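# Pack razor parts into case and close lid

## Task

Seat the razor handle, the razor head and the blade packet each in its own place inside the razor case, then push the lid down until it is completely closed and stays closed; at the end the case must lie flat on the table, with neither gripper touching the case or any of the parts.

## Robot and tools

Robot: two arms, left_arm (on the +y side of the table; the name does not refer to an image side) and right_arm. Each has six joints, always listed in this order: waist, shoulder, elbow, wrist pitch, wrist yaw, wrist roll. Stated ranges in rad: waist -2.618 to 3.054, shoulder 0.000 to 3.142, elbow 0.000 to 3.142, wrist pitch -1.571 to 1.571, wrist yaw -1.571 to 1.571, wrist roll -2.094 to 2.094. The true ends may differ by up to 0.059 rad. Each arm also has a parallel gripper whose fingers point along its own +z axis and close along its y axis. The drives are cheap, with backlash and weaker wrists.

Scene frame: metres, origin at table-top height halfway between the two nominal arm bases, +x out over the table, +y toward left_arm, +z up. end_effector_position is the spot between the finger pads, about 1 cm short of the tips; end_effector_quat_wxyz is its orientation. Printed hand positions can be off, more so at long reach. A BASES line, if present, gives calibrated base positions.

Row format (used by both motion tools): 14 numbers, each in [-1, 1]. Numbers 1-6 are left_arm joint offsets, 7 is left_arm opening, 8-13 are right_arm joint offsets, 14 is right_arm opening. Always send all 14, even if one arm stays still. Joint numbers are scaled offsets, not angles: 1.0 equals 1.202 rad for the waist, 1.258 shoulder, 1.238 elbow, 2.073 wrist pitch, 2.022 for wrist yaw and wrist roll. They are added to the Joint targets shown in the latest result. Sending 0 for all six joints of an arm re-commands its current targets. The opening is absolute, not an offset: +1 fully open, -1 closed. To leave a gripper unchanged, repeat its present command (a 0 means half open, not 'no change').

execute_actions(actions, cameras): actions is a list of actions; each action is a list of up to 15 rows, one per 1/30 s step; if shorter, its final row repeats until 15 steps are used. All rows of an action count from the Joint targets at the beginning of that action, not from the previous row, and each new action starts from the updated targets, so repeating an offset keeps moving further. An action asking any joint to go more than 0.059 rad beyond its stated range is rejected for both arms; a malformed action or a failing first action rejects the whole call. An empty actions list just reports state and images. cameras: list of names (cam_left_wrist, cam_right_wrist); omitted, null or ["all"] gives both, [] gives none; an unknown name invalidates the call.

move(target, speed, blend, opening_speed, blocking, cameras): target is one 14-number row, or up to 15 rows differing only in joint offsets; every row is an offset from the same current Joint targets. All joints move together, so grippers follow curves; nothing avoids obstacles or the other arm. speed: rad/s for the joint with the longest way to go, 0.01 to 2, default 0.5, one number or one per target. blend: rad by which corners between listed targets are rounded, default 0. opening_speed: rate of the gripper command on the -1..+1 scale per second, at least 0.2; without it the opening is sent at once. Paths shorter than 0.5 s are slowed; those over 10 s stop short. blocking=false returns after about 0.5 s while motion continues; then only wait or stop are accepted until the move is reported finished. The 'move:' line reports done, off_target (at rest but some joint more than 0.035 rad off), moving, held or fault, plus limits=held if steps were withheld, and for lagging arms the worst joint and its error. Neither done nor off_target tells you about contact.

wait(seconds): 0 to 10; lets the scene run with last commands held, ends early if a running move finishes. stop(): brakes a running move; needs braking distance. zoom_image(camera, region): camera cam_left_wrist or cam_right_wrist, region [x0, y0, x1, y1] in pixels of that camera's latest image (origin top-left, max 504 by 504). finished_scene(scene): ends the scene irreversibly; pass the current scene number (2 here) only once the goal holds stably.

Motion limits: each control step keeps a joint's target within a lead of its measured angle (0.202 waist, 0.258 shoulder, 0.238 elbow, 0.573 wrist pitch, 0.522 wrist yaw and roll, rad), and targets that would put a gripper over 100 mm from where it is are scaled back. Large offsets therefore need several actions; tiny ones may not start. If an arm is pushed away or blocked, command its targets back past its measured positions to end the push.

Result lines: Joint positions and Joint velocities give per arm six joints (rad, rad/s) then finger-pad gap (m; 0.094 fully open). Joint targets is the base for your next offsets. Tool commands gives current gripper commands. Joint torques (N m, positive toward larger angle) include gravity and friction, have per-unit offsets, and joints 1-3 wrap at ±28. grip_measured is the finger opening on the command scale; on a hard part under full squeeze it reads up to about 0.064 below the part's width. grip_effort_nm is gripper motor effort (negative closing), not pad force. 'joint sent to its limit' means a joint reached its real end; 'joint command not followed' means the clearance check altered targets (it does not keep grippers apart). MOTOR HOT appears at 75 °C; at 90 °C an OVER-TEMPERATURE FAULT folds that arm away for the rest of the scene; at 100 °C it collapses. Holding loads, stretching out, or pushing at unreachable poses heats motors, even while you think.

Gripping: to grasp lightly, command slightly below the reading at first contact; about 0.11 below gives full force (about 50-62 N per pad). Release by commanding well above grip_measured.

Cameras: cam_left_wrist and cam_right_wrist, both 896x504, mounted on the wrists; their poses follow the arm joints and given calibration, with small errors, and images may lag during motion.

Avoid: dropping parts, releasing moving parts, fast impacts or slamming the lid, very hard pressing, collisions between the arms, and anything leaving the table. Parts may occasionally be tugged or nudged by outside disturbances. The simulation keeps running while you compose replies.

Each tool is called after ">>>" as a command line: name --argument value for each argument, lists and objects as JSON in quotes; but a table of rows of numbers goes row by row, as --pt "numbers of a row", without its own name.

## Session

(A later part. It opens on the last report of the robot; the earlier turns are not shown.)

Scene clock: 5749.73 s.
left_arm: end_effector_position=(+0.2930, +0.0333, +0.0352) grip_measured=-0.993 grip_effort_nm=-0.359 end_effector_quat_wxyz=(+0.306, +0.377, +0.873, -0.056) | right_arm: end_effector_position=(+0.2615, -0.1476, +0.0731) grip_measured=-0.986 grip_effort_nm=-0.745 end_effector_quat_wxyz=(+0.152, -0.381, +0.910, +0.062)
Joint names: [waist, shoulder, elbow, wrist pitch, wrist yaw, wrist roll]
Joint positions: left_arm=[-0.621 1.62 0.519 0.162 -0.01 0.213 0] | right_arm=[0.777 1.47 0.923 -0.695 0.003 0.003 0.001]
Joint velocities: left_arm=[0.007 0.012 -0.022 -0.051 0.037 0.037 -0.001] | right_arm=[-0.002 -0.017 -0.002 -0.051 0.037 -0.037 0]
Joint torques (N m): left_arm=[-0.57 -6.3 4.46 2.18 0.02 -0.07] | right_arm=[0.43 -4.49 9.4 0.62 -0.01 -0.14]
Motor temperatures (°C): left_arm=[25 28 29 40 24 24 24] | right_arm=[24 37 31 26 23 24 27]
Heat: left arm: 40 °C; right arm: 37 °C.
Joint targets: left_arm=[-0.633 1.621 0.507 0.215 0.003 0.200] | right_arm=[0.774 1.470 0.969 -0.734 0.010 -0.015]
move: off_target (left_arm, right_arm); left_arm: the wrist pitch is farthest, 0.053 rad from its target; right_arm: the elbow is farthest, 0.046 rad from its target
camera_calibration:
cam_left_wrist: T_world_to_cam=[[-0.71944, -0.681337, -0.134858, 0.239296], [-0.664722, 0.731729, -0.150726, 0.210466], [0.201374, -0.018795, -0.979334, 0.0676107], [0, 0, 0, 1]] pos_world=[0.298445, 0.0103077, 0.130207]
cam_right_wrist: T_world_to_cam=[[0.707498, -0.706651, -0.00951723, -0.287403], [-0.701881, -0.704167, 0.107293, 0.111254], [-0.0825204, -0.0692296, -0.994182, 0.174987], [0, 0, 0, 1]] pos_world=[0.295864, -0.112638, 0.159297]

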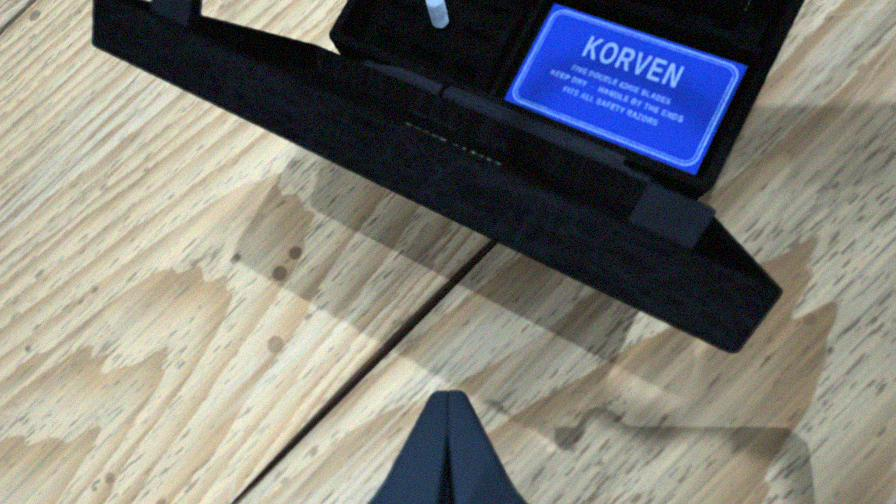

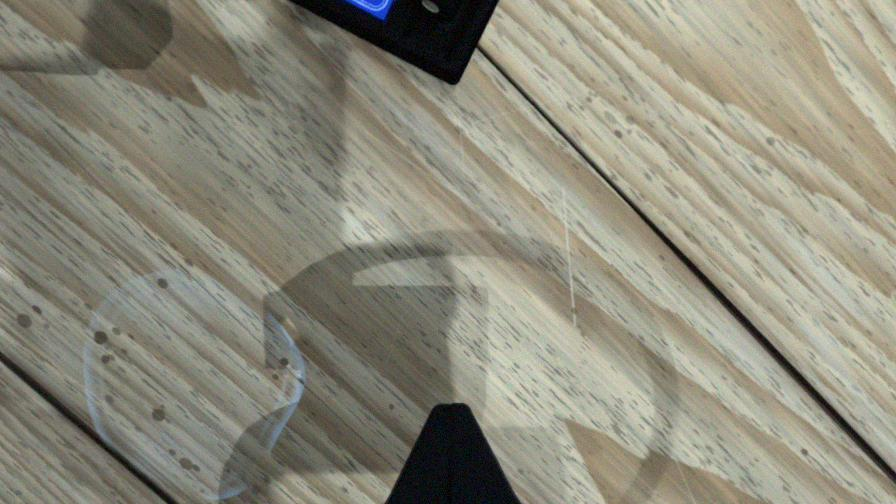

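>>> move --pt "0 0 0 0 0 0 -1 0.04 0.42 0.5267 -0.19 0 0.205 -1" --pt "0 0 0 0 0 0 -1 0.04 0.483 0.5267 -0.19 0 0.205 -1" --speed 0.6

>>> move --pt "0 0 0 0 0 0 -1 -0.018 0.038 0.056 -0.0115 0 0 -1" --pt "0 0 0 0 0 0 -1 -0.0366 0.078 0.1175 -0.0251 0 0 -1" --pt "0 0 0 0 0 0 -1 -0.056 0.121 0.182 -0.0381 0 0 -1" --speed 0.15

>>> zoom_image --camera "cam_right_wrist" --region '[330, 200, 600, 470]'

Scene clock: 5762.03 s.
left_arm: end_effector_position=(+0.2930, +0.0333, +0.0352) grip_measured=-0.993 grip_effort_nm=-0.359 end_effector_quat_wxyz=(+0.306, +0.377, +0.873, -0.056) | right_arm: end_effector_position=(+0.3017, -0.0879, +0.0395) grip_measured=-0.986 grip_effort_nm=-0.740 end_effector_quat_wxyz=(-0.012, -0.222, +0.975, -0.010)
Joint names: [waist, shoulder, elbow, wrist pitch, wrist yaw, wrist roll]
Joint positions: left_arm=[-0.621 1.62 0.519 0.162 -0.01 0.213 0] | right_arm=[0.81 2.082 1.584 -1.104 0.003 0.382 0.001]
Joint velocities: left_arm=[-0.007 0.012 0.007 0.007 -0.037 -0.007 -0.002] | right_arm=[-0.027 -0.002 0.002 0.022 0.007 0.022 0]
Joint torques (N m): left_arm=[-0.5 -6.31 4.49 2.16 0.02 -0.06] | right_arm=[0.53 -9.88 8.01 0.14 0 0.1]
Motor temperatures (°C): left_arm=[25 28 29 40 24 24 24] | right_arm=[24 35 32 26 23 24 27]
Heat: left arm: 40 °C; right arm: 35 °C.
Joint targets: left_arm=[-0.633 1.621 0.507 0.215 0.003 0.200] | right_arm=[0.823 2.078 1.621 -1.128 0.010 0.400]
move: off_target (left_arm, right_arm); left_arm: the wrist pitch is farthest, 0.053 rad from its target; right_arm: the elbow is farthest, 0.037 rad from its target
camera_calibration:
cam_left_wrist: T_world_to_cam=[[-0.71944, -0.681337, -0.134858, 0.239296], [-0.664722, 0.731729, -0.150726, 0.210466], [0.201374, -0.018795, -0.979334, 0.0676107], [0, 0, 0, 1]] pos_world=[0.298445, 0.0103077, 0.130207]
cam_right_wrist: T_world_to_cam=[[0.424383, -0.905465, 0.00574996, -0.206718], [-0.810671, -0.37711, 0.447884, 0.233276], [-0.403375, -0.194736, -0.894073, 0.230823], [0, 0, 0, 1]] pos_world=[0.369946, -0.0542556, 0.103081]

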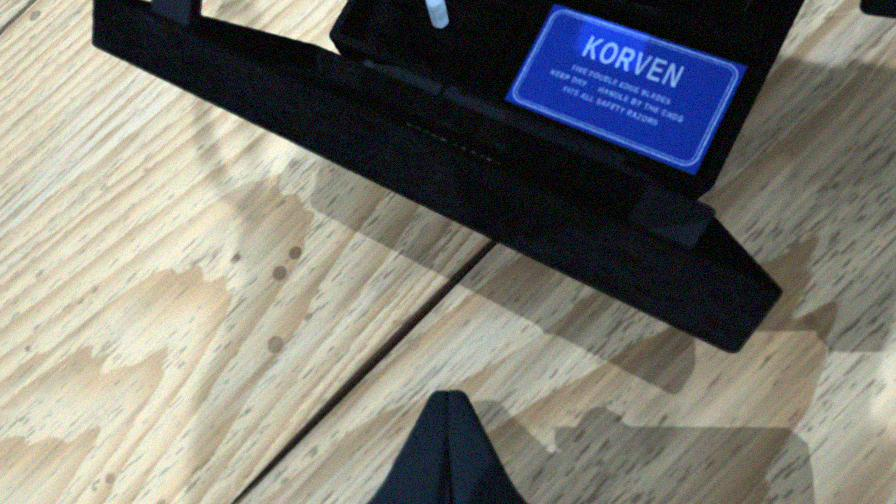

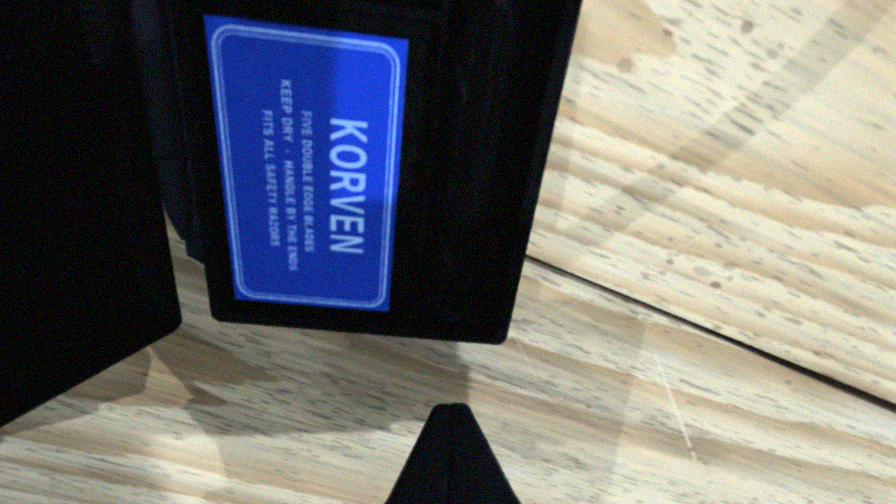

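Scene clock: 5764.00 s.
left_arm: end_effector_position=(+0.2930, +0.0333, +0.0352) grip_measured=-0.993 grip_effort_nm=-0.354 end_effector_quat_wxyz=(+0.306, +0.377, +0.873, -0.056) | right_arm: end_effector_position=(+0.3394, -0.0745, +0.0397) grip_measured=-0.986 grip_effort_nm=-0.745 end_effector_quat_wxyz=(-0.010, -0.200, +0.980, -0.009)
Joint names: [waist, shoulder, elbow, wrist pitch, wrist yaw, wrist roll]
Joint positions: left_arm=[-0.621 1.62 0.519 0.162 -0.01 0.213 0] | right_arm=[0.766 2.218 1.802 -1.181 0.003 0.382 0.001]
Joint velocities: left_arm=[-0.007 0.002 0.007 -0.051 -0.037 -0.007 0] | right_arm=[0.002 0.007 0.002 0.022 -0.007 -0.022 0]
Joint torques (N m): left_arm=[-0.49 -6.23 4.53 2.16 0.06 -0.07] | right_arm=[-0.46 -9.74 8.83 0.09 -0.01 0.07]
Motor temperatures (°C): left_arm=[25 28 29 40 24 24 24] | right_arm=[24 35 32 26 23 24 27]
Heat: left arm: 40 °C; right arm: 35 °C.
Joint targets: left_arm=[-0.633 1.621 0.507 0.215 0.003 0.200] | right_arm=[0.755 2.230 1.847 -1.207 0.010 0.400]
move: off_target (left_arm, right_arm); left_arm: the wrist pitch is farthest, 0.053 rad from its target; right_arm: the elbow is farthest, 0.045 rad from its target
camera_calibration:
cam_left_wrist: T_world_to_cam=[[-0.71944, -0.681337, -0.134858, 0.239296], [-0.664722, 0.731729, -0.150726, 0.210466], [0.201374, -0.018795, -0.979334, 0.0676107], [0, 0, 0, 1]] pos_world=[0.298445, 0.0103077, 0.130207]
cam_right_wrist: T_world_to_cam=[[0.38368, -0.923457, 0.00399625, -0.198023], [-0.828092, -0.342136, 0.44408, 0.27739], [-0.408721, -0.173694, -0.895978, 0.252317], [0, 0, 0, 1]] pos_world=[0.408809, -0.0441347, 0.103679]

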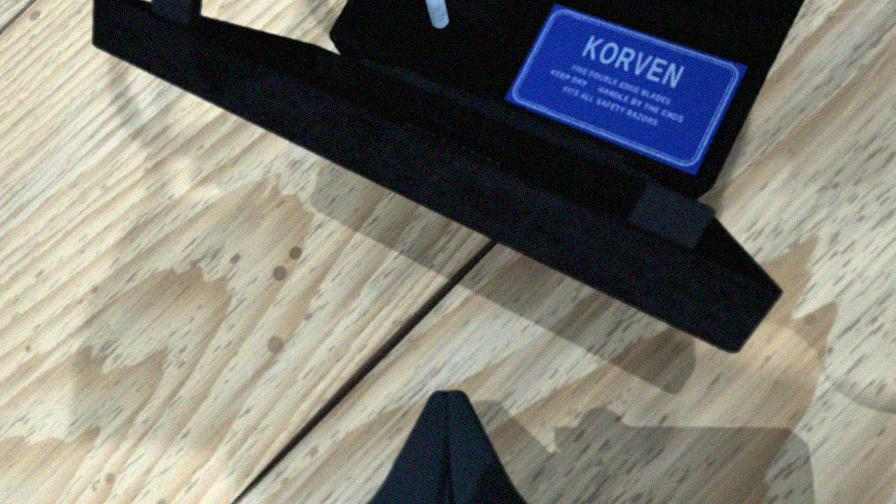

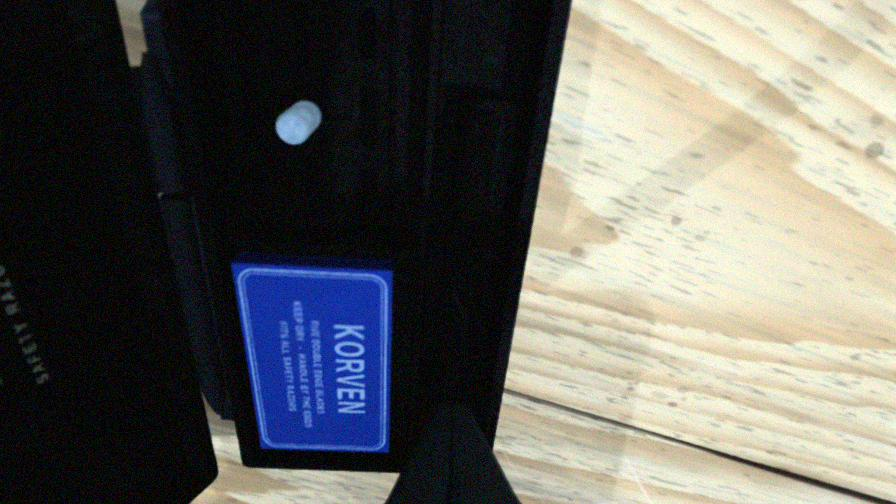

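Scaled by 1.867 from the camera's 896x504 image, which has a finer 1280x720 frame.

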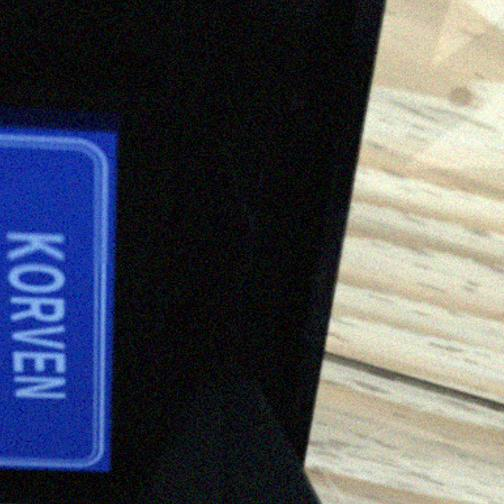

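>>> move --target '[0,0,0,0,0,0,-1,0,-0.18,0,0,0,0,-1]' --cameras '[]'

Scene clock: 5793.97 s.
left_arm: end_effector_position=(+0.2930, +0.0333, +0.0352) grip_measured=-0.993 grip_effort_nm=-0.364 end_effector_quat_wxyz=(+0.306, +0.377, +0.873, -0.056) | right_arm: end_effector_position=(+0.3471, -0.0668, +0.1197) grip_measured=-0.986 grip_effort_nm=-0.745 end_effector_quat_wxyz=(+0.072, -0.199, +0.976, +0.046)
Joint names: [waist, shoulder, elbow, wrist pitch, wrist yaw, wrist roll]
Joint positions: left_arm=[-0.621 1.62 0.519 0.162 -0.01 0.213 0] | right_arm=[0.766 2.031 1.815 -1.184 0.003 0.382 0.001]
Joint velocities: left_arm=[0.007 -0.002 0.002 -0.066 0.022 0.037 0.001] | right_arm=[-0.032 -0.012 -0.007 -0.007 -0.007 0.007 -0.001]
Joint torques (N m): left_arm=[-0.57 -6.24 4.46 2.17 0.06 -0.1] | right_arm=[-0.46 -11.67 7.94 0.5 0 0.07]
Motor temperatures (°C): left_arm=[25 28 29 40 24 24 24] | right_arm=[24 39 31 25 23 24 27]
Heat: left arm: 40 °C; right arm: 39 °C.
Joint targets: left_arm=[-0.633 1.621 0.507 0.215 0.003 0.200] | right_arm=[0.755 2.004 1.847 -1.207 0.010 0.400]
move: off_target (left_arm); left_arm: the wrist pitch is farthest, 0.053 rad from its target
No camera images: "cameras" was empty.

>>> move --target '[0,0,0,0,0,0,-1,0.024,-0.464,-0.749,0.259,0,-0.205,-1]' --speed 0.8

>>> zoom_image --camera "cam_right_wrist" --region '[300, 0, 700, 300]'

Scene clock: 5802.03 s.
left_arm: end_effector_position=(+0.2930, +0.0333, +0.0352) grip_measured=-0.993 grip_effort_nm=-0.359 end_effector_quat_wxyz=(+0.306, +0.377, +0.873, -0.056) | right_arm: end_effector_position=(+0.2585, -0.1533, +0.0758) grip_measured=-0.986 grip_effort_nm=-0.735 end_effector_quat_wxyz=(+0.143, -0.378, +0.913, +0.058)
Joint names: [waist, shoulder, elbow, wrist pitch, wrist yaw, wrist roll]
Joint positions: left_arm=[-0.621 1.62 0.519 0.162 -0.01 0.213 0] | right_arm=[0.77 1.457 0.929 -0.731 0.003 0.003 0.001]
Joint velocities: left_arm=[0.002 -0.002 -0.007 0.007 0.051 0.037 0] | right_arm=[-0.022 -0.017 0.007 0.022 0.081 0.007 0]
Joint torques (N m): left_arm=[-0.53 -6.26 4.46 2.18 0.03 -0.05] | right_arm=[0.66 -7.47 4.33 1.55 -0.01 -0.17]
Motor temperatures (°C): left_arm=[25 28 29 41 24 24 24] | right_arm=[24 38 32 25 23 24 27]
Heat: left arm: 41 °C; right arm: 38 °C.
Joint targets: left_arm=[-0.633 1.621 0.507 0.215 0.003 0.200] | right_arm=[0.784 1.420 0.919 -0.670 0.010 -0.015]
move: off_target (left_arm, right_arm); left_arm: the wrist pitch is farthest, 0.053 rad from its target; right_arm: the wrist pitch is farthest, 0.061 rad from its target
camera_calibration:
cam_left_wrist: T_world_to_cam=[[-0.71944, -0.681337, -0.134858, 0.239296], [-0.664722, 0.731729, -0.150726, 0.210466], [0.201374, -0.018795, -0.979334, 0.0676107], [0, 0, 0, 1]] pos_world=[0.298445, 0.0103077, 0.130207]
cam_right_wrist: T_world_to_cam=[[0.703027, -0.711102, -0.00934074, -0.288866], [-0.704679, -0.698326, 0.125575, 0.105047], [-0.0958193, -0.0817001, -0.99204, 0.178345], [0, 0, 0, 1]] pos_world=[0.294193, -0.117485, 0.161036]

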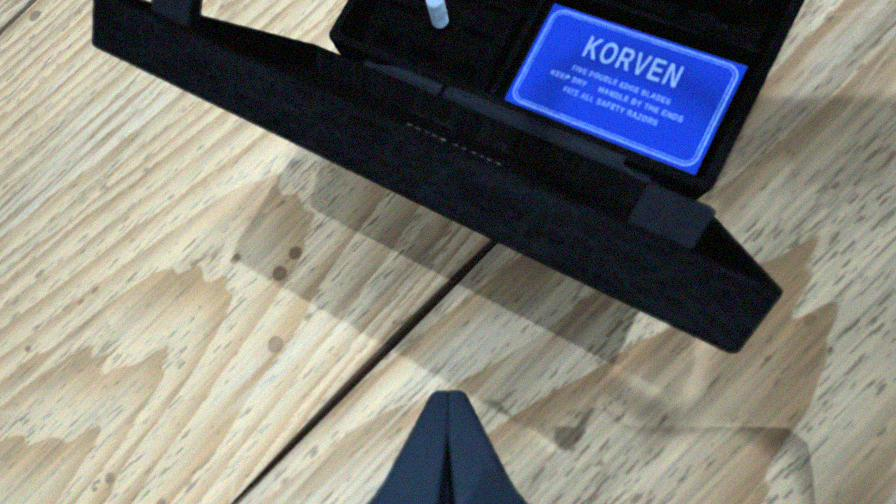

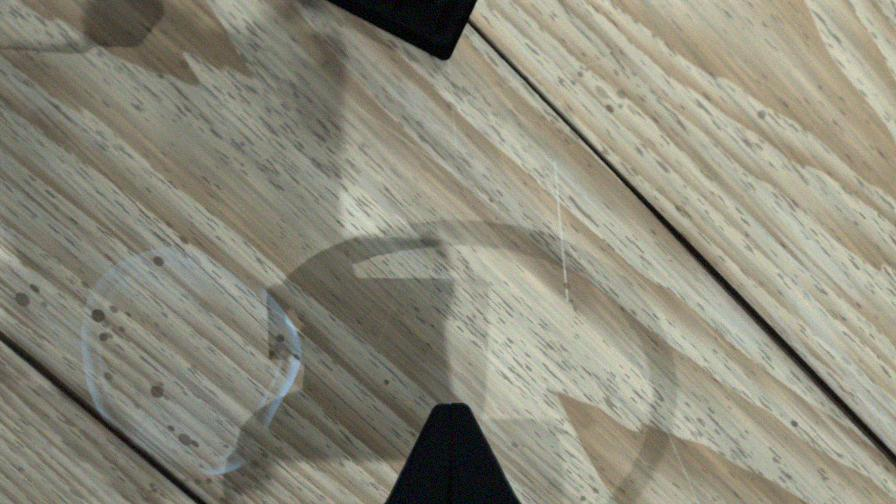

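Scaled by 1.260 from the camera's 896x504 image, which has a finer 1280x720 frame.

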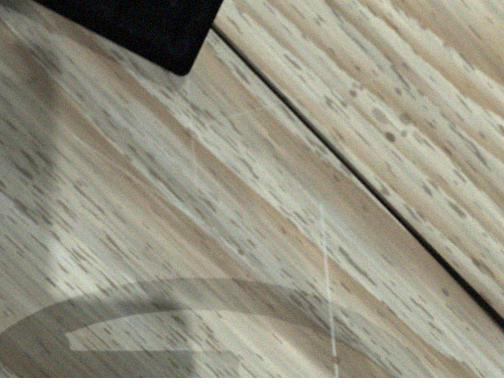

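>>> move --target '[0,0,0,0,0,0,-1,0,0.143,0.146,0.024,0,0,-1]' --cameras '["cam_right_wrist"]'

>>> zoom_image --camera "cam_right_wrist" --region '[260, 0, 700, 280]'

Scene clock: 5808.57 s.
left_arm: end_effector_position=(+0.2930, +0.0333, +0.0352) grip_measured=-0.993 grip_effort_nm=-0.359 end_effector_quat_wxyz=(+0.306, +0.377, +0.873, -0.056) | right_arm: end_effector_position=(+0.2908, -0.1207, +0.0774) grip_measured=-0.986 grip_effort_nm=-0.745 end_effector_quat_wxyz=(+0.162, -0.377, +0.909, +0.066)
Joint names: [waist, shoulder, elbow, wrist pitch, wrist yaw, wrist roll]
Joint positions: left_arm=[-0.621 1.62 0.519 0.162 -0.01 0.213 0] | right_arm=[0.77 1.599 1.056 -0.676 0.003 0.003 0.001]
Joint velocities: left_arm=[0.027 0.017 0.007 0.022 -0.037 0.051 -0.001] | right_arm=[0.007 -0.007 0.002 0.022 -0.022 0.007 -0.001]
Joint torques (N m): left_arm=[-0.57 -6.35 4.59 2.16 0.02 -0.02] | right_arm=[0.61 -5.67 9.14 1.63 -0.01 -0.11]
Motor temperatures (°C): left_arm=[25 28 29 41 24 24 24] | right_arm=[24 37 31 26 23 24 27]
Heat: left arm: 41 °C; right arm: 37 °C.
Joint targets: left_arm=[-0.633 1.621 0.507 0.215 0.003 0.200] | right_arm=[0.784 1.600 1.100 -0.621 0.010 -0.015]
move: off_target (left_arm, right_arm); left_arm: the wrist pitch is farthest, 0.053 rad from its target; right_arm: the wrist pitch is farthest, 0.056 rad from its target
camera_calibration:
cam_right_wrist: T_world_to_cam=[[0.703305, -0.710822, -0.00973329, -0.288423], [-0.707742, -0.701413, 0.0843906, 0.154102], [-0.0668137, -0.0524636, -0.996385, 0.181129], [0, 0, 0, 1]] pos_world=[0.324015, -0.0874259, 0.164662]
Images, in order (width x height): cam_right_wrist 896x504.

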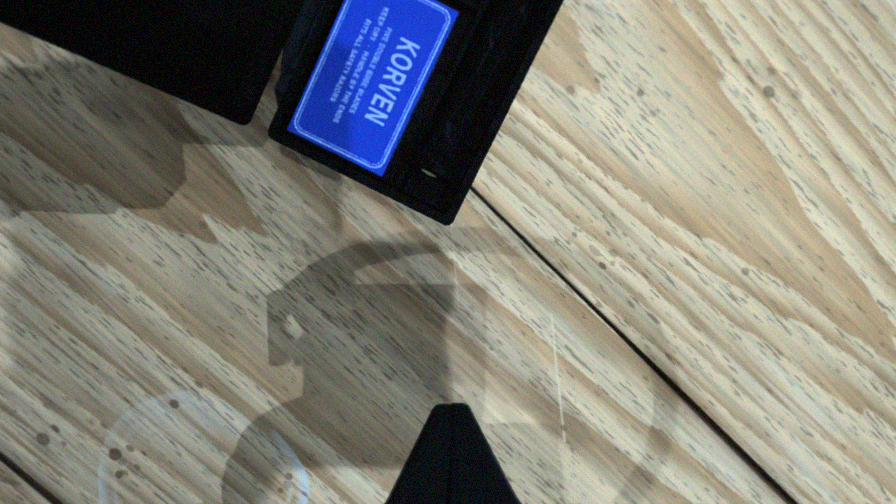

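Scaled by 1.145 from the camera's 896x504 image, which has a finer 1280x720 frame.

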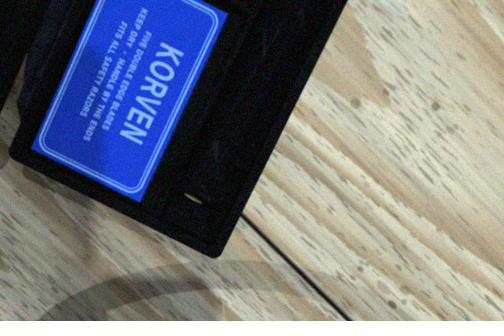

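>>> zoom_image --camera "cam_right_wrist" --region '[370, 100, 510, 240]'

>>> move --target '[0,0,0,0,0,0,-1,0,0.16,0.16,-0.02,0,0,-1]' --cameras '["cam_right_wrist"]'

>>> zoom_image --camera "cam_right_wrist" --region '[360, 0, 720, 300]'

Scaled by 3.600 from the camera's 896x504 image, which has a finer 1280x720 frame.

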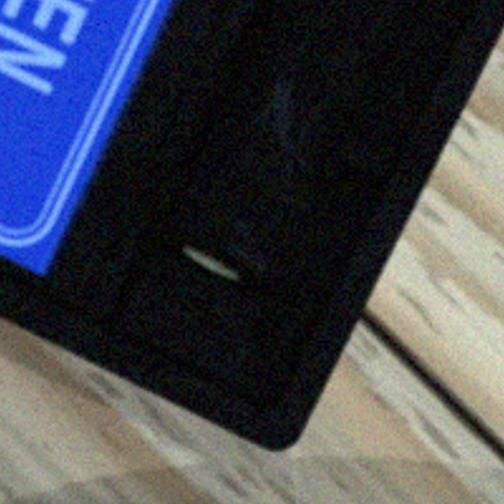

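Scene clock: 5816.47 s.
left_arm: end_effector_position=(+0.2930, +0.0333, +0.0352) grip_measured=-0.993 grip_effort_nm=-0.364 end_effector_quat_wxyz=(+0.306, +0.377, +0.873, -0.056) | right_arm: end_effector_position=(+0.3265, -0.0847, +0.0692) grip_measured=-0.986 grip_effort_nm=-0.740 end_effector_quat_wxyz=(+0.160, -0.377, +0.910, +0.065)
Joint names: [waist, shoulder, elbow, wrist pitch, wrist yaw, wrist roll]
Joint positions: left_arm=[-0.621 1.62 0.519 0.162 -0.01 0.213 0] | right_arm=[0.77 1.798 1.251 -0.676 0.003 0.003 0.001]
Joint velocities: left_arm=[0.002 -0.007 0.002 -0.022 -0.051 -0.051 0] | right_arm=[-0.007 -0.012 0.012 -0.081 -0.007 0.007 -0.001]
Joint torques (N m): left_arm=[-0.58 -6.3 4.52 2.15 0.03 -0.05] | right_arm=[0.64 -7.43 9.57 1.17 -0.01 -0.12]
Motor temperatures (°C): left_arm=[25 28 29 41 24 24 24] | right_arm=[24 36 31 27 23 24 27]
Heat: left arm: 41 °C; right arm: 36 °C.
Joint targets: left_arm=[-0.633 1.621 0.507 0.215 0.003 0.200] | right_arm=[0.784 1.801 1.298 -0.662 0.010 -0.015]
move: off_target (left_arm, right_arm); left_arm: the wrist pitch is farthest, 0.053 rad from its target; right_arm: the elbow is farthest, 0.047 rad from its target
camera_calibration:
cam_right_wrist: T_world_to_cam=[[0.703273, -0.710854, -0.00969049, -0.288028], [-0.707461, -0.70113, 0.088975, 0.204934], [-0.0700425, -0.0557181, -0.995987, 0.178003], [0, 0, 0, 1]] pos_world=[0.360012, -0.0511423, 0.156264]
Images, in order (width x height): cam_right_wrist 896x504.

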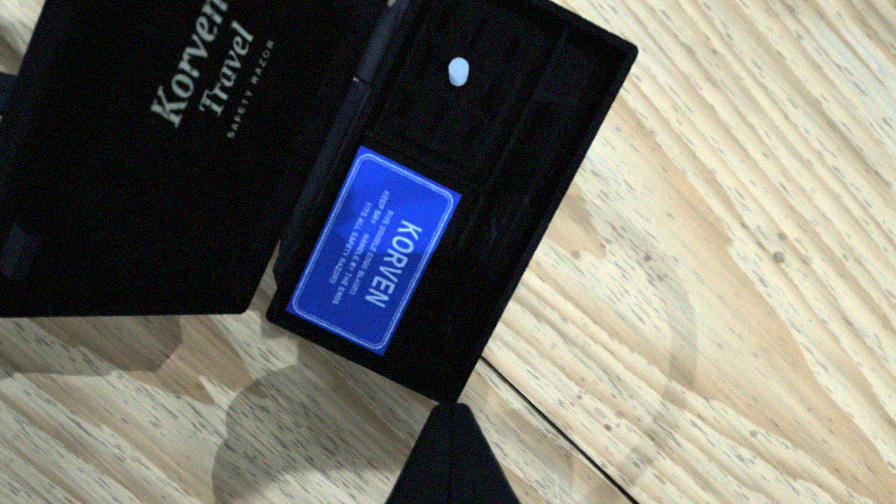

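Scaled by 1.400 from the camera's 896x504 image, which has a finer 1280x720 frame.

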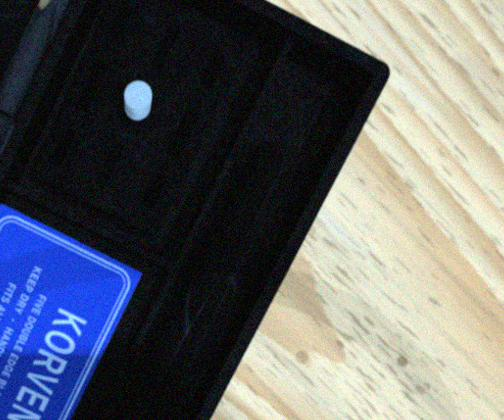

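>>> move --target '[0,0,0,0,0,0,-1,0,-0.078,-0.164,0.082,0,0.784,-1]' --cameras '["cam_right_wrist"]'

>>> zoom_image --camera "cam_right_wrist" --region '[200, 0, 560, 280]'

Scene clock: 5837.07 s.
left_arm: end_effector_position=(+0.2930, +0.0333, +0.0352) grip_measured=-0.993 grip_effort_nm=-0.354 end_effector_quat_wxyz=(+0.306, +0.377, +0.873, -0.056) | right_arm: end_effector_position=(+0.3169, -0.0944, +0.0516) grip_measured=-0.986 grip_effort_nm=-0.745 end_effector_quat_wxyz=(+0.074, +0.372, +0.909, +0.173)
Joint names: [waist, shoulder, elbow, wrist pitch, wrist yaw, wrist roll]
Joint positions: left_arm=[-0.621 1.62 0.519 0.162 -0.01 0.213 0] | right_arm=[0.77 1.75 1.107 -0.549 0.003 1.566 0.001]
Joint velocities: left_arm=[-0.002 0.012 0.002 0.007 -0.066 -0.066 0] | right_arm=[0.002 -0.017 -0.002 -0.037 -0.037 0.007 0.001]
Joint torques (N m): left_arm=[-0.55 -6.23 4.44 2.19 0.02 -0.03] | right_arm=[0.64 -10.95 4.03 1.66 -0.01 0.11]
Motor temperatures (°C): left_arm=[25 28 29 41 24 24 24] | right_arm=[24 36 32 27 23 24 27]
Heat: left arm: 41 °C; right arm: 36 °C.
Joint targets: left_arm=[-0.633 1.621 0.507 0.215 0.003 0.200] | right_arm=[0.784 1.703 1.095 -0.492 0.010 1.570]
move: off_target (left_arm, right_arm); left_arm: the wrist pitch is farthest, 0.053 rad from its target; right_arm: the wrist pitch is farthest, 0.057 rad from its target
camera_calibration:
cam_right_wrist: T_world_to_cam=[[-0.655174, -0.654188, -0.377868, 0.166521], [-0.753444, 0.529134, 0.390306, 0.308102], [-0.0553905, 0.540421, -0.83957, 0.202826], [0, 0, 0, 1]] pos_world=[0.352472, -0.163702, 0.112955]
Images, in order (width x height): cam_right_wrist 896x504.

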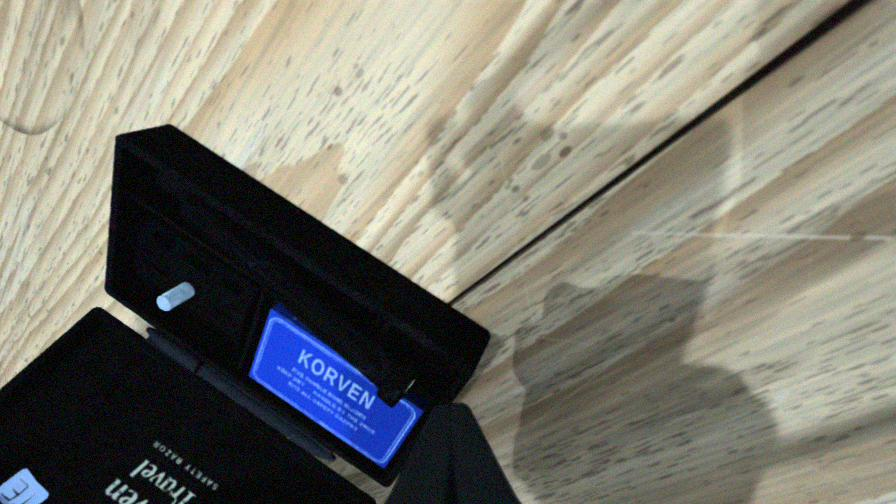

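Scaled by 1.400 from the camera's 896x504 image, which has a finer 1280x720 frame.

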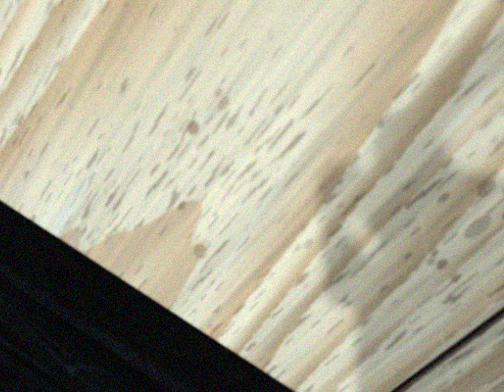

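>>> zoom_image --camera "cam_right_wrist" --region '[260, 220, 500, 440]'

>>> zoom_image --camera "cam_right_wrist" --region '[100, 120, 320, 320]'

Scaled by 2.100 from the camera's 896x504 image, which has a finer 1280x720 frame.

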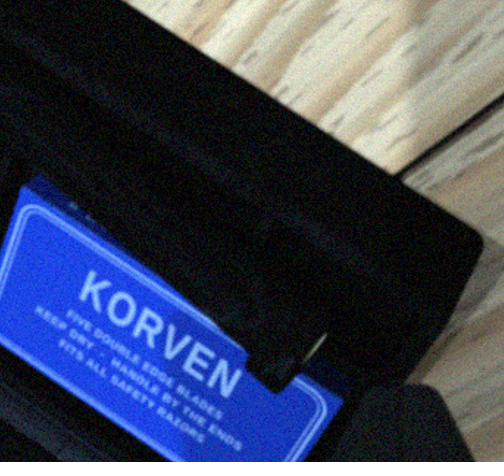

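Scaled by 2.291 from the camera's 896x504 image, which has a finer 1280x720 frame.

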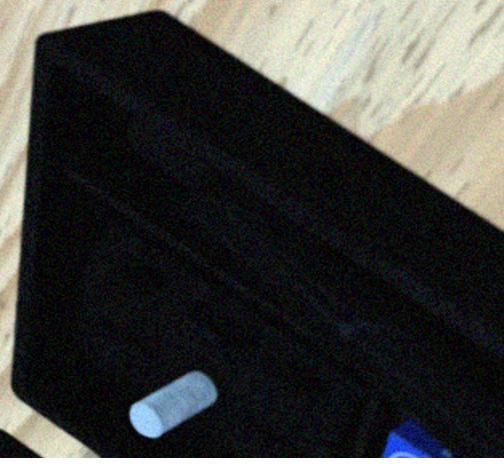

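>>> move --target '[0,0,0,0,0,0,-1,0,0.15,0.2,-0.03,0,-0.784,-1]' --cameras '["cam_right_wrist"]'

>>> zoom_image --camera "cam_right_wrist" --region '[420, 0, 660, 220]'

>>> zoom_image --camera "cam_right_wrist" --region '[380, 180, 580, 420]'

Scene clock: 5878.27 s.
left_arm: end_effector_position=(+0.2930, +0.0333, +0.0352) grip_measured=-0.993 grip_effort_nm=-0.354 end_effector_quat_wxyz=(+0.306, +0.377, +0.873, -0.056) | right_arm: end_effector_position=(+0.3537, -0.0573, +0.0615) grip_measured=-0.986 grip_effort_nm=-0.735 end_effector_quat_wxyz=(+0.200, -0.374, +0.902, +0.082)
Joint names: [waist, shoulder, elbow, wrist pitch, wrist yaw, wrist roll]
Joint positions: left_arm=[-0.621 1.62 0.519 0.162 -0.01 0.213 0] | right_arm=[0.77 1.884 1.295 -0.547 0.003 0.003 0.001]
Joint velocities: left_arm=[-0.002 0.007 -0.002 -0.066 0.022 0.007 -0.001] | right_arm=[-0.012 -0.022 -0.002 -0.007 0.007 -0.007 0.001]
Joint torques (N m): left_arm=[-0.55 -6.2 4.46 2.18 0.02 -0.05] | right_arm=[0.64 -7.86 9.55 1.12 -0.01 -0.13]
Motor temperatures (°C): left_arm=[25 28 29 41 24 24 24] | right_arm=[24 39 31 29 23 24 27]
Heat: left arm: 41 °C; right arm: 39 °C.
Joint targets: left_arm=[-0.633 1.621 0.507 0.215 0.003 0.200] | right_arm=[0.784 1.892 1.343 -0.554 0.010 -0.015]
move: off_target (left_arm, right_arm); left_arm: the wrist pitch is farthest, 0.053 rad from its target; right_arm: the elbow is farthest, 0.047 rad from its target
camera_calibration:
cam_right_wrist: T_world_to_cam=[[0.703894, -0.710227, -0.0104677, -0.287878], [-0.710253, -0.703944, 0.00165903, 0.250243], [-0.00854694, 0.00626691, -0.999944, 0.155842], [0, 0, 0, 1]] pos_world=[0.381704, -0.0292784, 0.152405]
Images, in order (width x height): cam_right_wrist 896x504.

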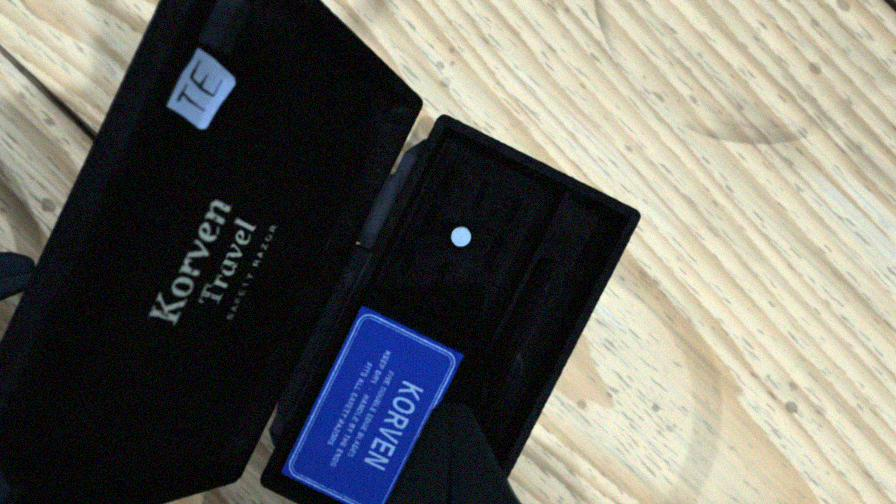

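Scaled by 2.100 from the camera's 896x504 image, which has a finer 1280x720 frame.

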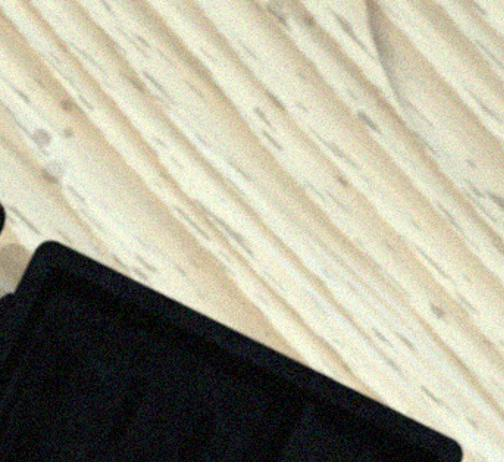

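Scaled by 2.100 from the camera's 896x504 image, which has a finer 1280x720 frame.

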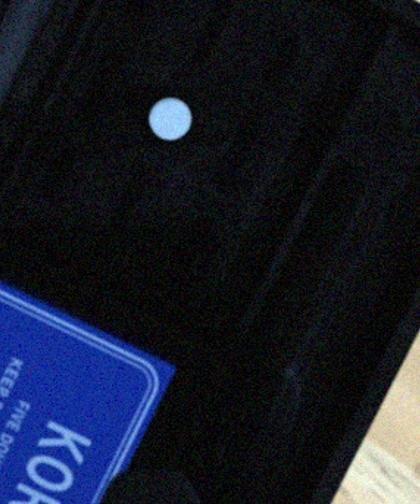

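>>> move --target '[0,0,0,0,0,0,-1,0.011,0.157,0.385,-0.341,0,0.23,-0.6]' --cameras '["cam_right_wrist","cam_left_wrist"]'

>>> zoom_image --camera "cam_right_wrist" --region '[300, 200, 600, 500]'

Scene clock: 5915.17 s.
left_arm: end_effector_position=(+0.2930, +0.0333, +0.0352) grip_measured=-0.993 grip_effort_nm=-0.364 end_effector_quat_wxyz=(+0.306, +0.377, +0.873, -0.056) | right_arm: end_effector_position=(+0.3256, -0.0785, +0.0885) grip_measured=-0.602 grip_effort_nm=0.120 end_effector_quat_wxyz=(+0.015, -0.184, +0.983, +0.009)
Joint names: [waist, shoulder, elbow, wrist pitch, wrist yaw, wrist roll]
Joint positions: left_arm=[-0.621 1.62 0.519 0.162 -0.01 0.213 0] | right_arm=[0.783 2.077 1.774 -1.233 0.003 0.432 0.019]
Joint velocities: left_arm=[-0.002 -0.007 0.022 0.007 -0.066 -0.022 0] | right_arm=[0.007 -0.007 -0.002 -0.037 0.037 0.051 -0.001]
Joint torques (N m): left_arm=[-0.53 -6.26 4.57 2.17 0.02 -0.06] | right_arm=[0.66 -8.87 9.07 0.25 -0.01 0.11]
Motor temperatures (°C): left_arm=[25 28 28 41 24 24 24] | right_arm=[24 38 33 28 23 24 27]
Heat: left arm: 41 °C; right arm: 38 °C.
Joint targets: left_arm=[-0.633 1.621 0.507 0.215 0.003 0.200] | right_arm=[0.797 2.089 1.819 -1.261 0.010 0.450]
move: off_target (left_arm, right_arm); left_arm: the wrist pitch is farthest, 0.053 rad from its target; right_arm: the elbow is farthest, 0.046 rad from its target
camera_calibration:
cam_left_wrist: T_world_to_cam=[[-0.71944, -0.681337, -0.134858, 0.239296], [-0.664722, 0.731729, -0.150726, 0.210466], [0.201374, -0.018795, -0.979334, 0.0676107], [0, 0, 0, 1]] pos_world=[0.298445, 0.0103077, 0.130207]
cam_right_wrist: T_world_to_cam=[[0.352655, -0.935517, -0.0210509, -0.185279], [-0.857486, -0.332083, 0.392987, 0.257828], [-0.374637, -0.120538, -0.919303, 0.284822], [0, 0, 0, 1]] pos_world=[0.393128, -0.0533792, 0.156614]

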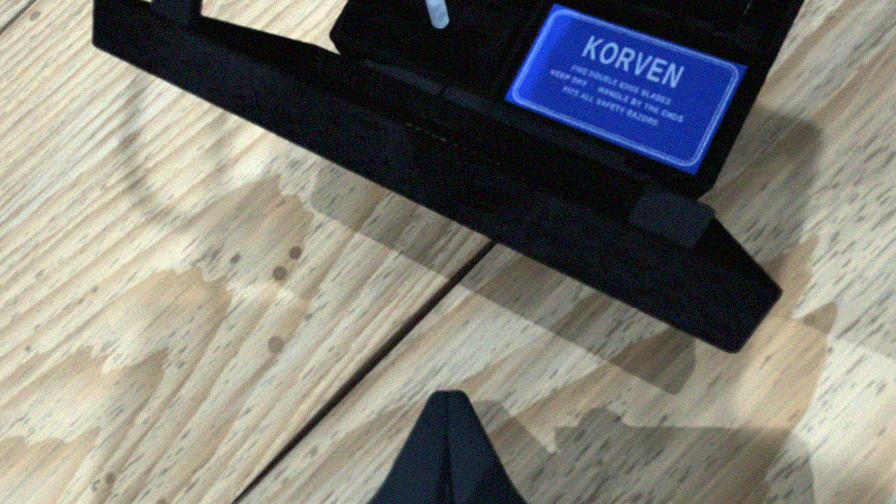

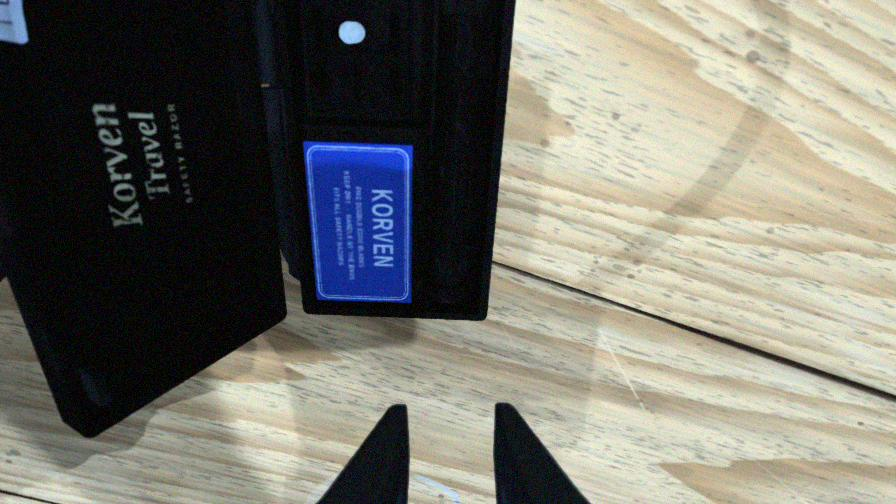

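Scaled by 1.680 from the camera's 896x504 image, which has a finer 1280x720 frame.

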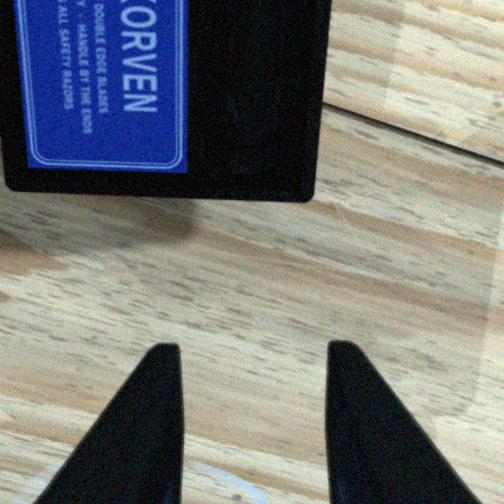

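>>> move --target '[0,0,0,0,0,0,-1,0,0.062,-0.036,0.058,0,0,-0.6]' --cameras '["cam_right_wrist"]'

>>> zoom_image --camera "cam_right_wrist" --region '[300, 200, 600, 500]'

Scene clock: 5929.53 s.
left_arm: end_effector_position=(+0.2930, +0.0333, +0.0352) grip_measured=-0.993 grip_effort_nm=-0.359 end_effector_quat_wxyz=(+0.306, +0.377, +0.873, -0.056) | right_arm: end_effector_position=(+0.3313, -0.0727, +0.0544) grip_measured=-0.602 grip_effort_nm=0.115 end_effector_quat_wxyz=(+0.000, -0.184, +0.983, -0.002)
Joint names: [waist, shoulder, elbow, wrist pitch, wrist yaw, wrist roll]
Joint positions: left_arm=[-0.621 1.62 0.519 0.162 -0.01 0.213 0] | right_arm=[0.783 2.165 1.774 -1.182 0.003 0.432 0.019]
Joint velocities: left_arm=[-0.007 -0.002 -0.007 -0.022 -0.037 0.007 0.001] | right_arm=[0.017 0.012 -0.002 -0.022 -0.037 0.007 0]
Joint torques (N m): left_arm=[-0.53 -6.27 4.49 2.19 0.01 -0.05] | right_arm=[0.62 -10.11 4.85 0.8 -0.01 0.09]
Motor temperatures (°C): left_arm=[25 28 28 41 24 24 24] | right_arm=[24 38 32 27 23 24 27]
Heat: left arm: 41 °C; right arm: 38 °C.
Joint targets: left_arm=[-0.633 1.621 0.507 0.215 0.003 0.200] | right_arm=[0.797 2.167 1.775 -1.141 0.010 0.450]
move: off_target (left_arm, right_arm); left_arm: the wrist pitch is farthest, 0.053 rad from its target; right_arm: the wrist pitch is farthest, 0.042 rad from its target
camera_calibration:
cam_right_wrist: T_world_to_cam=[[0.352317, -0.935866, -0.00532434, -0.183277], [-0.847031, -0.321284, 0.423456, 0.273728], [-0.398008, -0.144681, -0.905901, 0.261545], [0, 0, 0, 1]] pos_world=[0.400525, -0.0457379, 0.120046]
Images, in order (width x height): cam_right_wrist 896x504.

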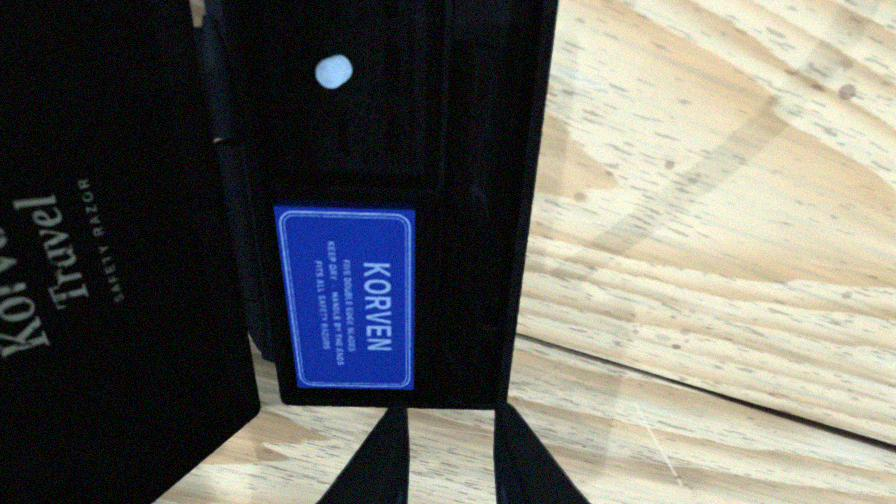

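Scaled by 1.680 from the camera's 896x504 image, which has a finer 1280x720 frame.

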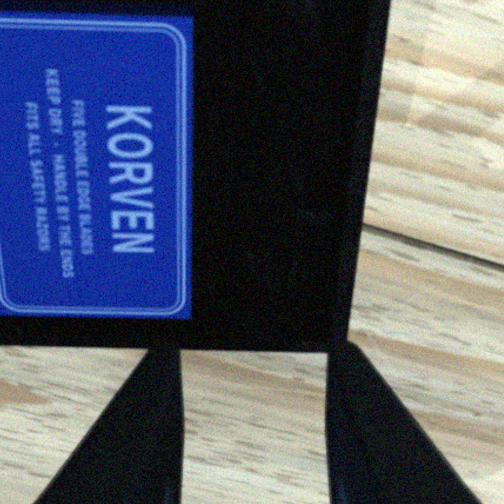

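>>> move --target '[0,0,0,0,0,0,-1,0,0.032,0.005,0.006,0,0,-0.6]' --speed 0.15 --cameras '["cam_right_wrist"]'

>>> zoom_image --camera "cam_right_wrist" --region '[340, 280, 560, 500]'

Scene clock: 5937.83 s.
left_arm: end_effector_position=(+0.2930, +0.0333, +0.0352) grip_measured=-0.993 grip_effort_nm=-0.349 end_effector_quat_wxyz=(+0.306, +0.377, +0.873, -0.056) | right_arm: end_effector_position=(+0.3318, -0.0721, +0.0403) grip_measured=-0.602 grip_effort_nm=0.120 end_effector_quat_wxyz=(-0.009, -0.184, +0.983, -0.008)
Joint names: [waist, shoulder, elbow, wrist pitch, wrist yaw, wrist roll]
Joint positions: left_arm=[-0.621 1.62 0.519 0.162 -0.01 0.213 0] | right_arm=[0.783 2.2 1.774 -1.169 0.003 0.432 0.019]
Joint velocities: left_arm=[-0.022 -0.022 0.002 -0.037 -0.007 -0.037 0.001] | right_arm=[-0.027 -0.002 -0.007 0.007 0.051 -0.022 0]
Joint torques (N m): left_arm=[-0.64 -6.19 4.56 2.15 0.04 -0.06] | right_arm=[0.62 -10.11 5.33 0.76 0 0.09]
Motor temperatures (°C): left_arm=[25 28 28 41 24 24 24] | right_arm=[24 38 31 26 23 24 27]
Heat: left arm: 41 °C; right arm: 38 °C.
Joint targets: left_arm=[-0.633 1.621 0.507 0.215 0.003 0.200] | right_arm=[0.797 2.207 1.781 -1.128 0.010 0.450]
move: off_target (left_arm, right_arm); left_arm: the wrist pitch is farthest, 0.053 rad from its target; right_arm: the wrist pitch is farthest, 0.040 rad from its target
camera_calibration:
cam_right_wrist: T_world_to_cam=[[0.352306, -0.935877, 0.00385415, -0.183378], [-0.840575, -0.314614, 0.440966, 0.277964], [-0.411477, -0.158595, -0.897515, 0.252252], [0, 0, 0, 1]] pos_world=[0.402051, -0.0441617, 0.104534]
Images, in order (width x height): cam_right_wrist 896x504.

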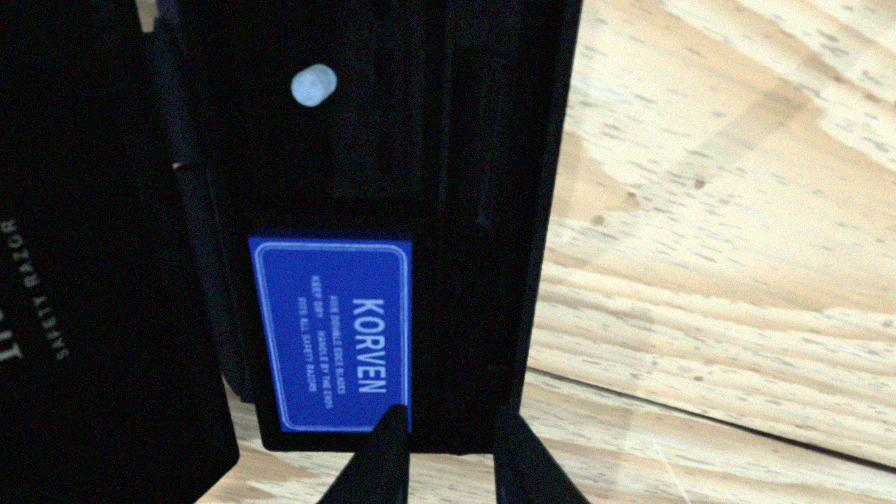

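Scaled by 2.291 from the camera's 896x504 image, which has a finer 1280x720 frame.

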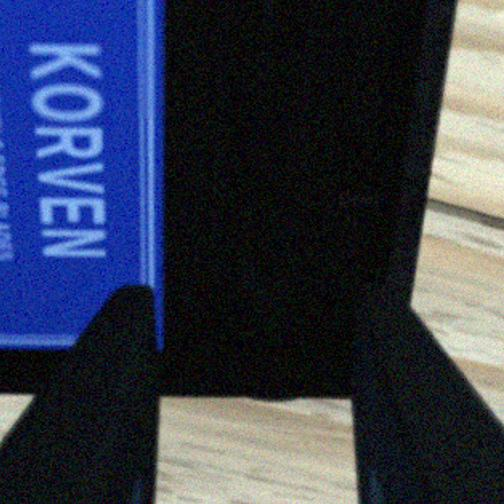

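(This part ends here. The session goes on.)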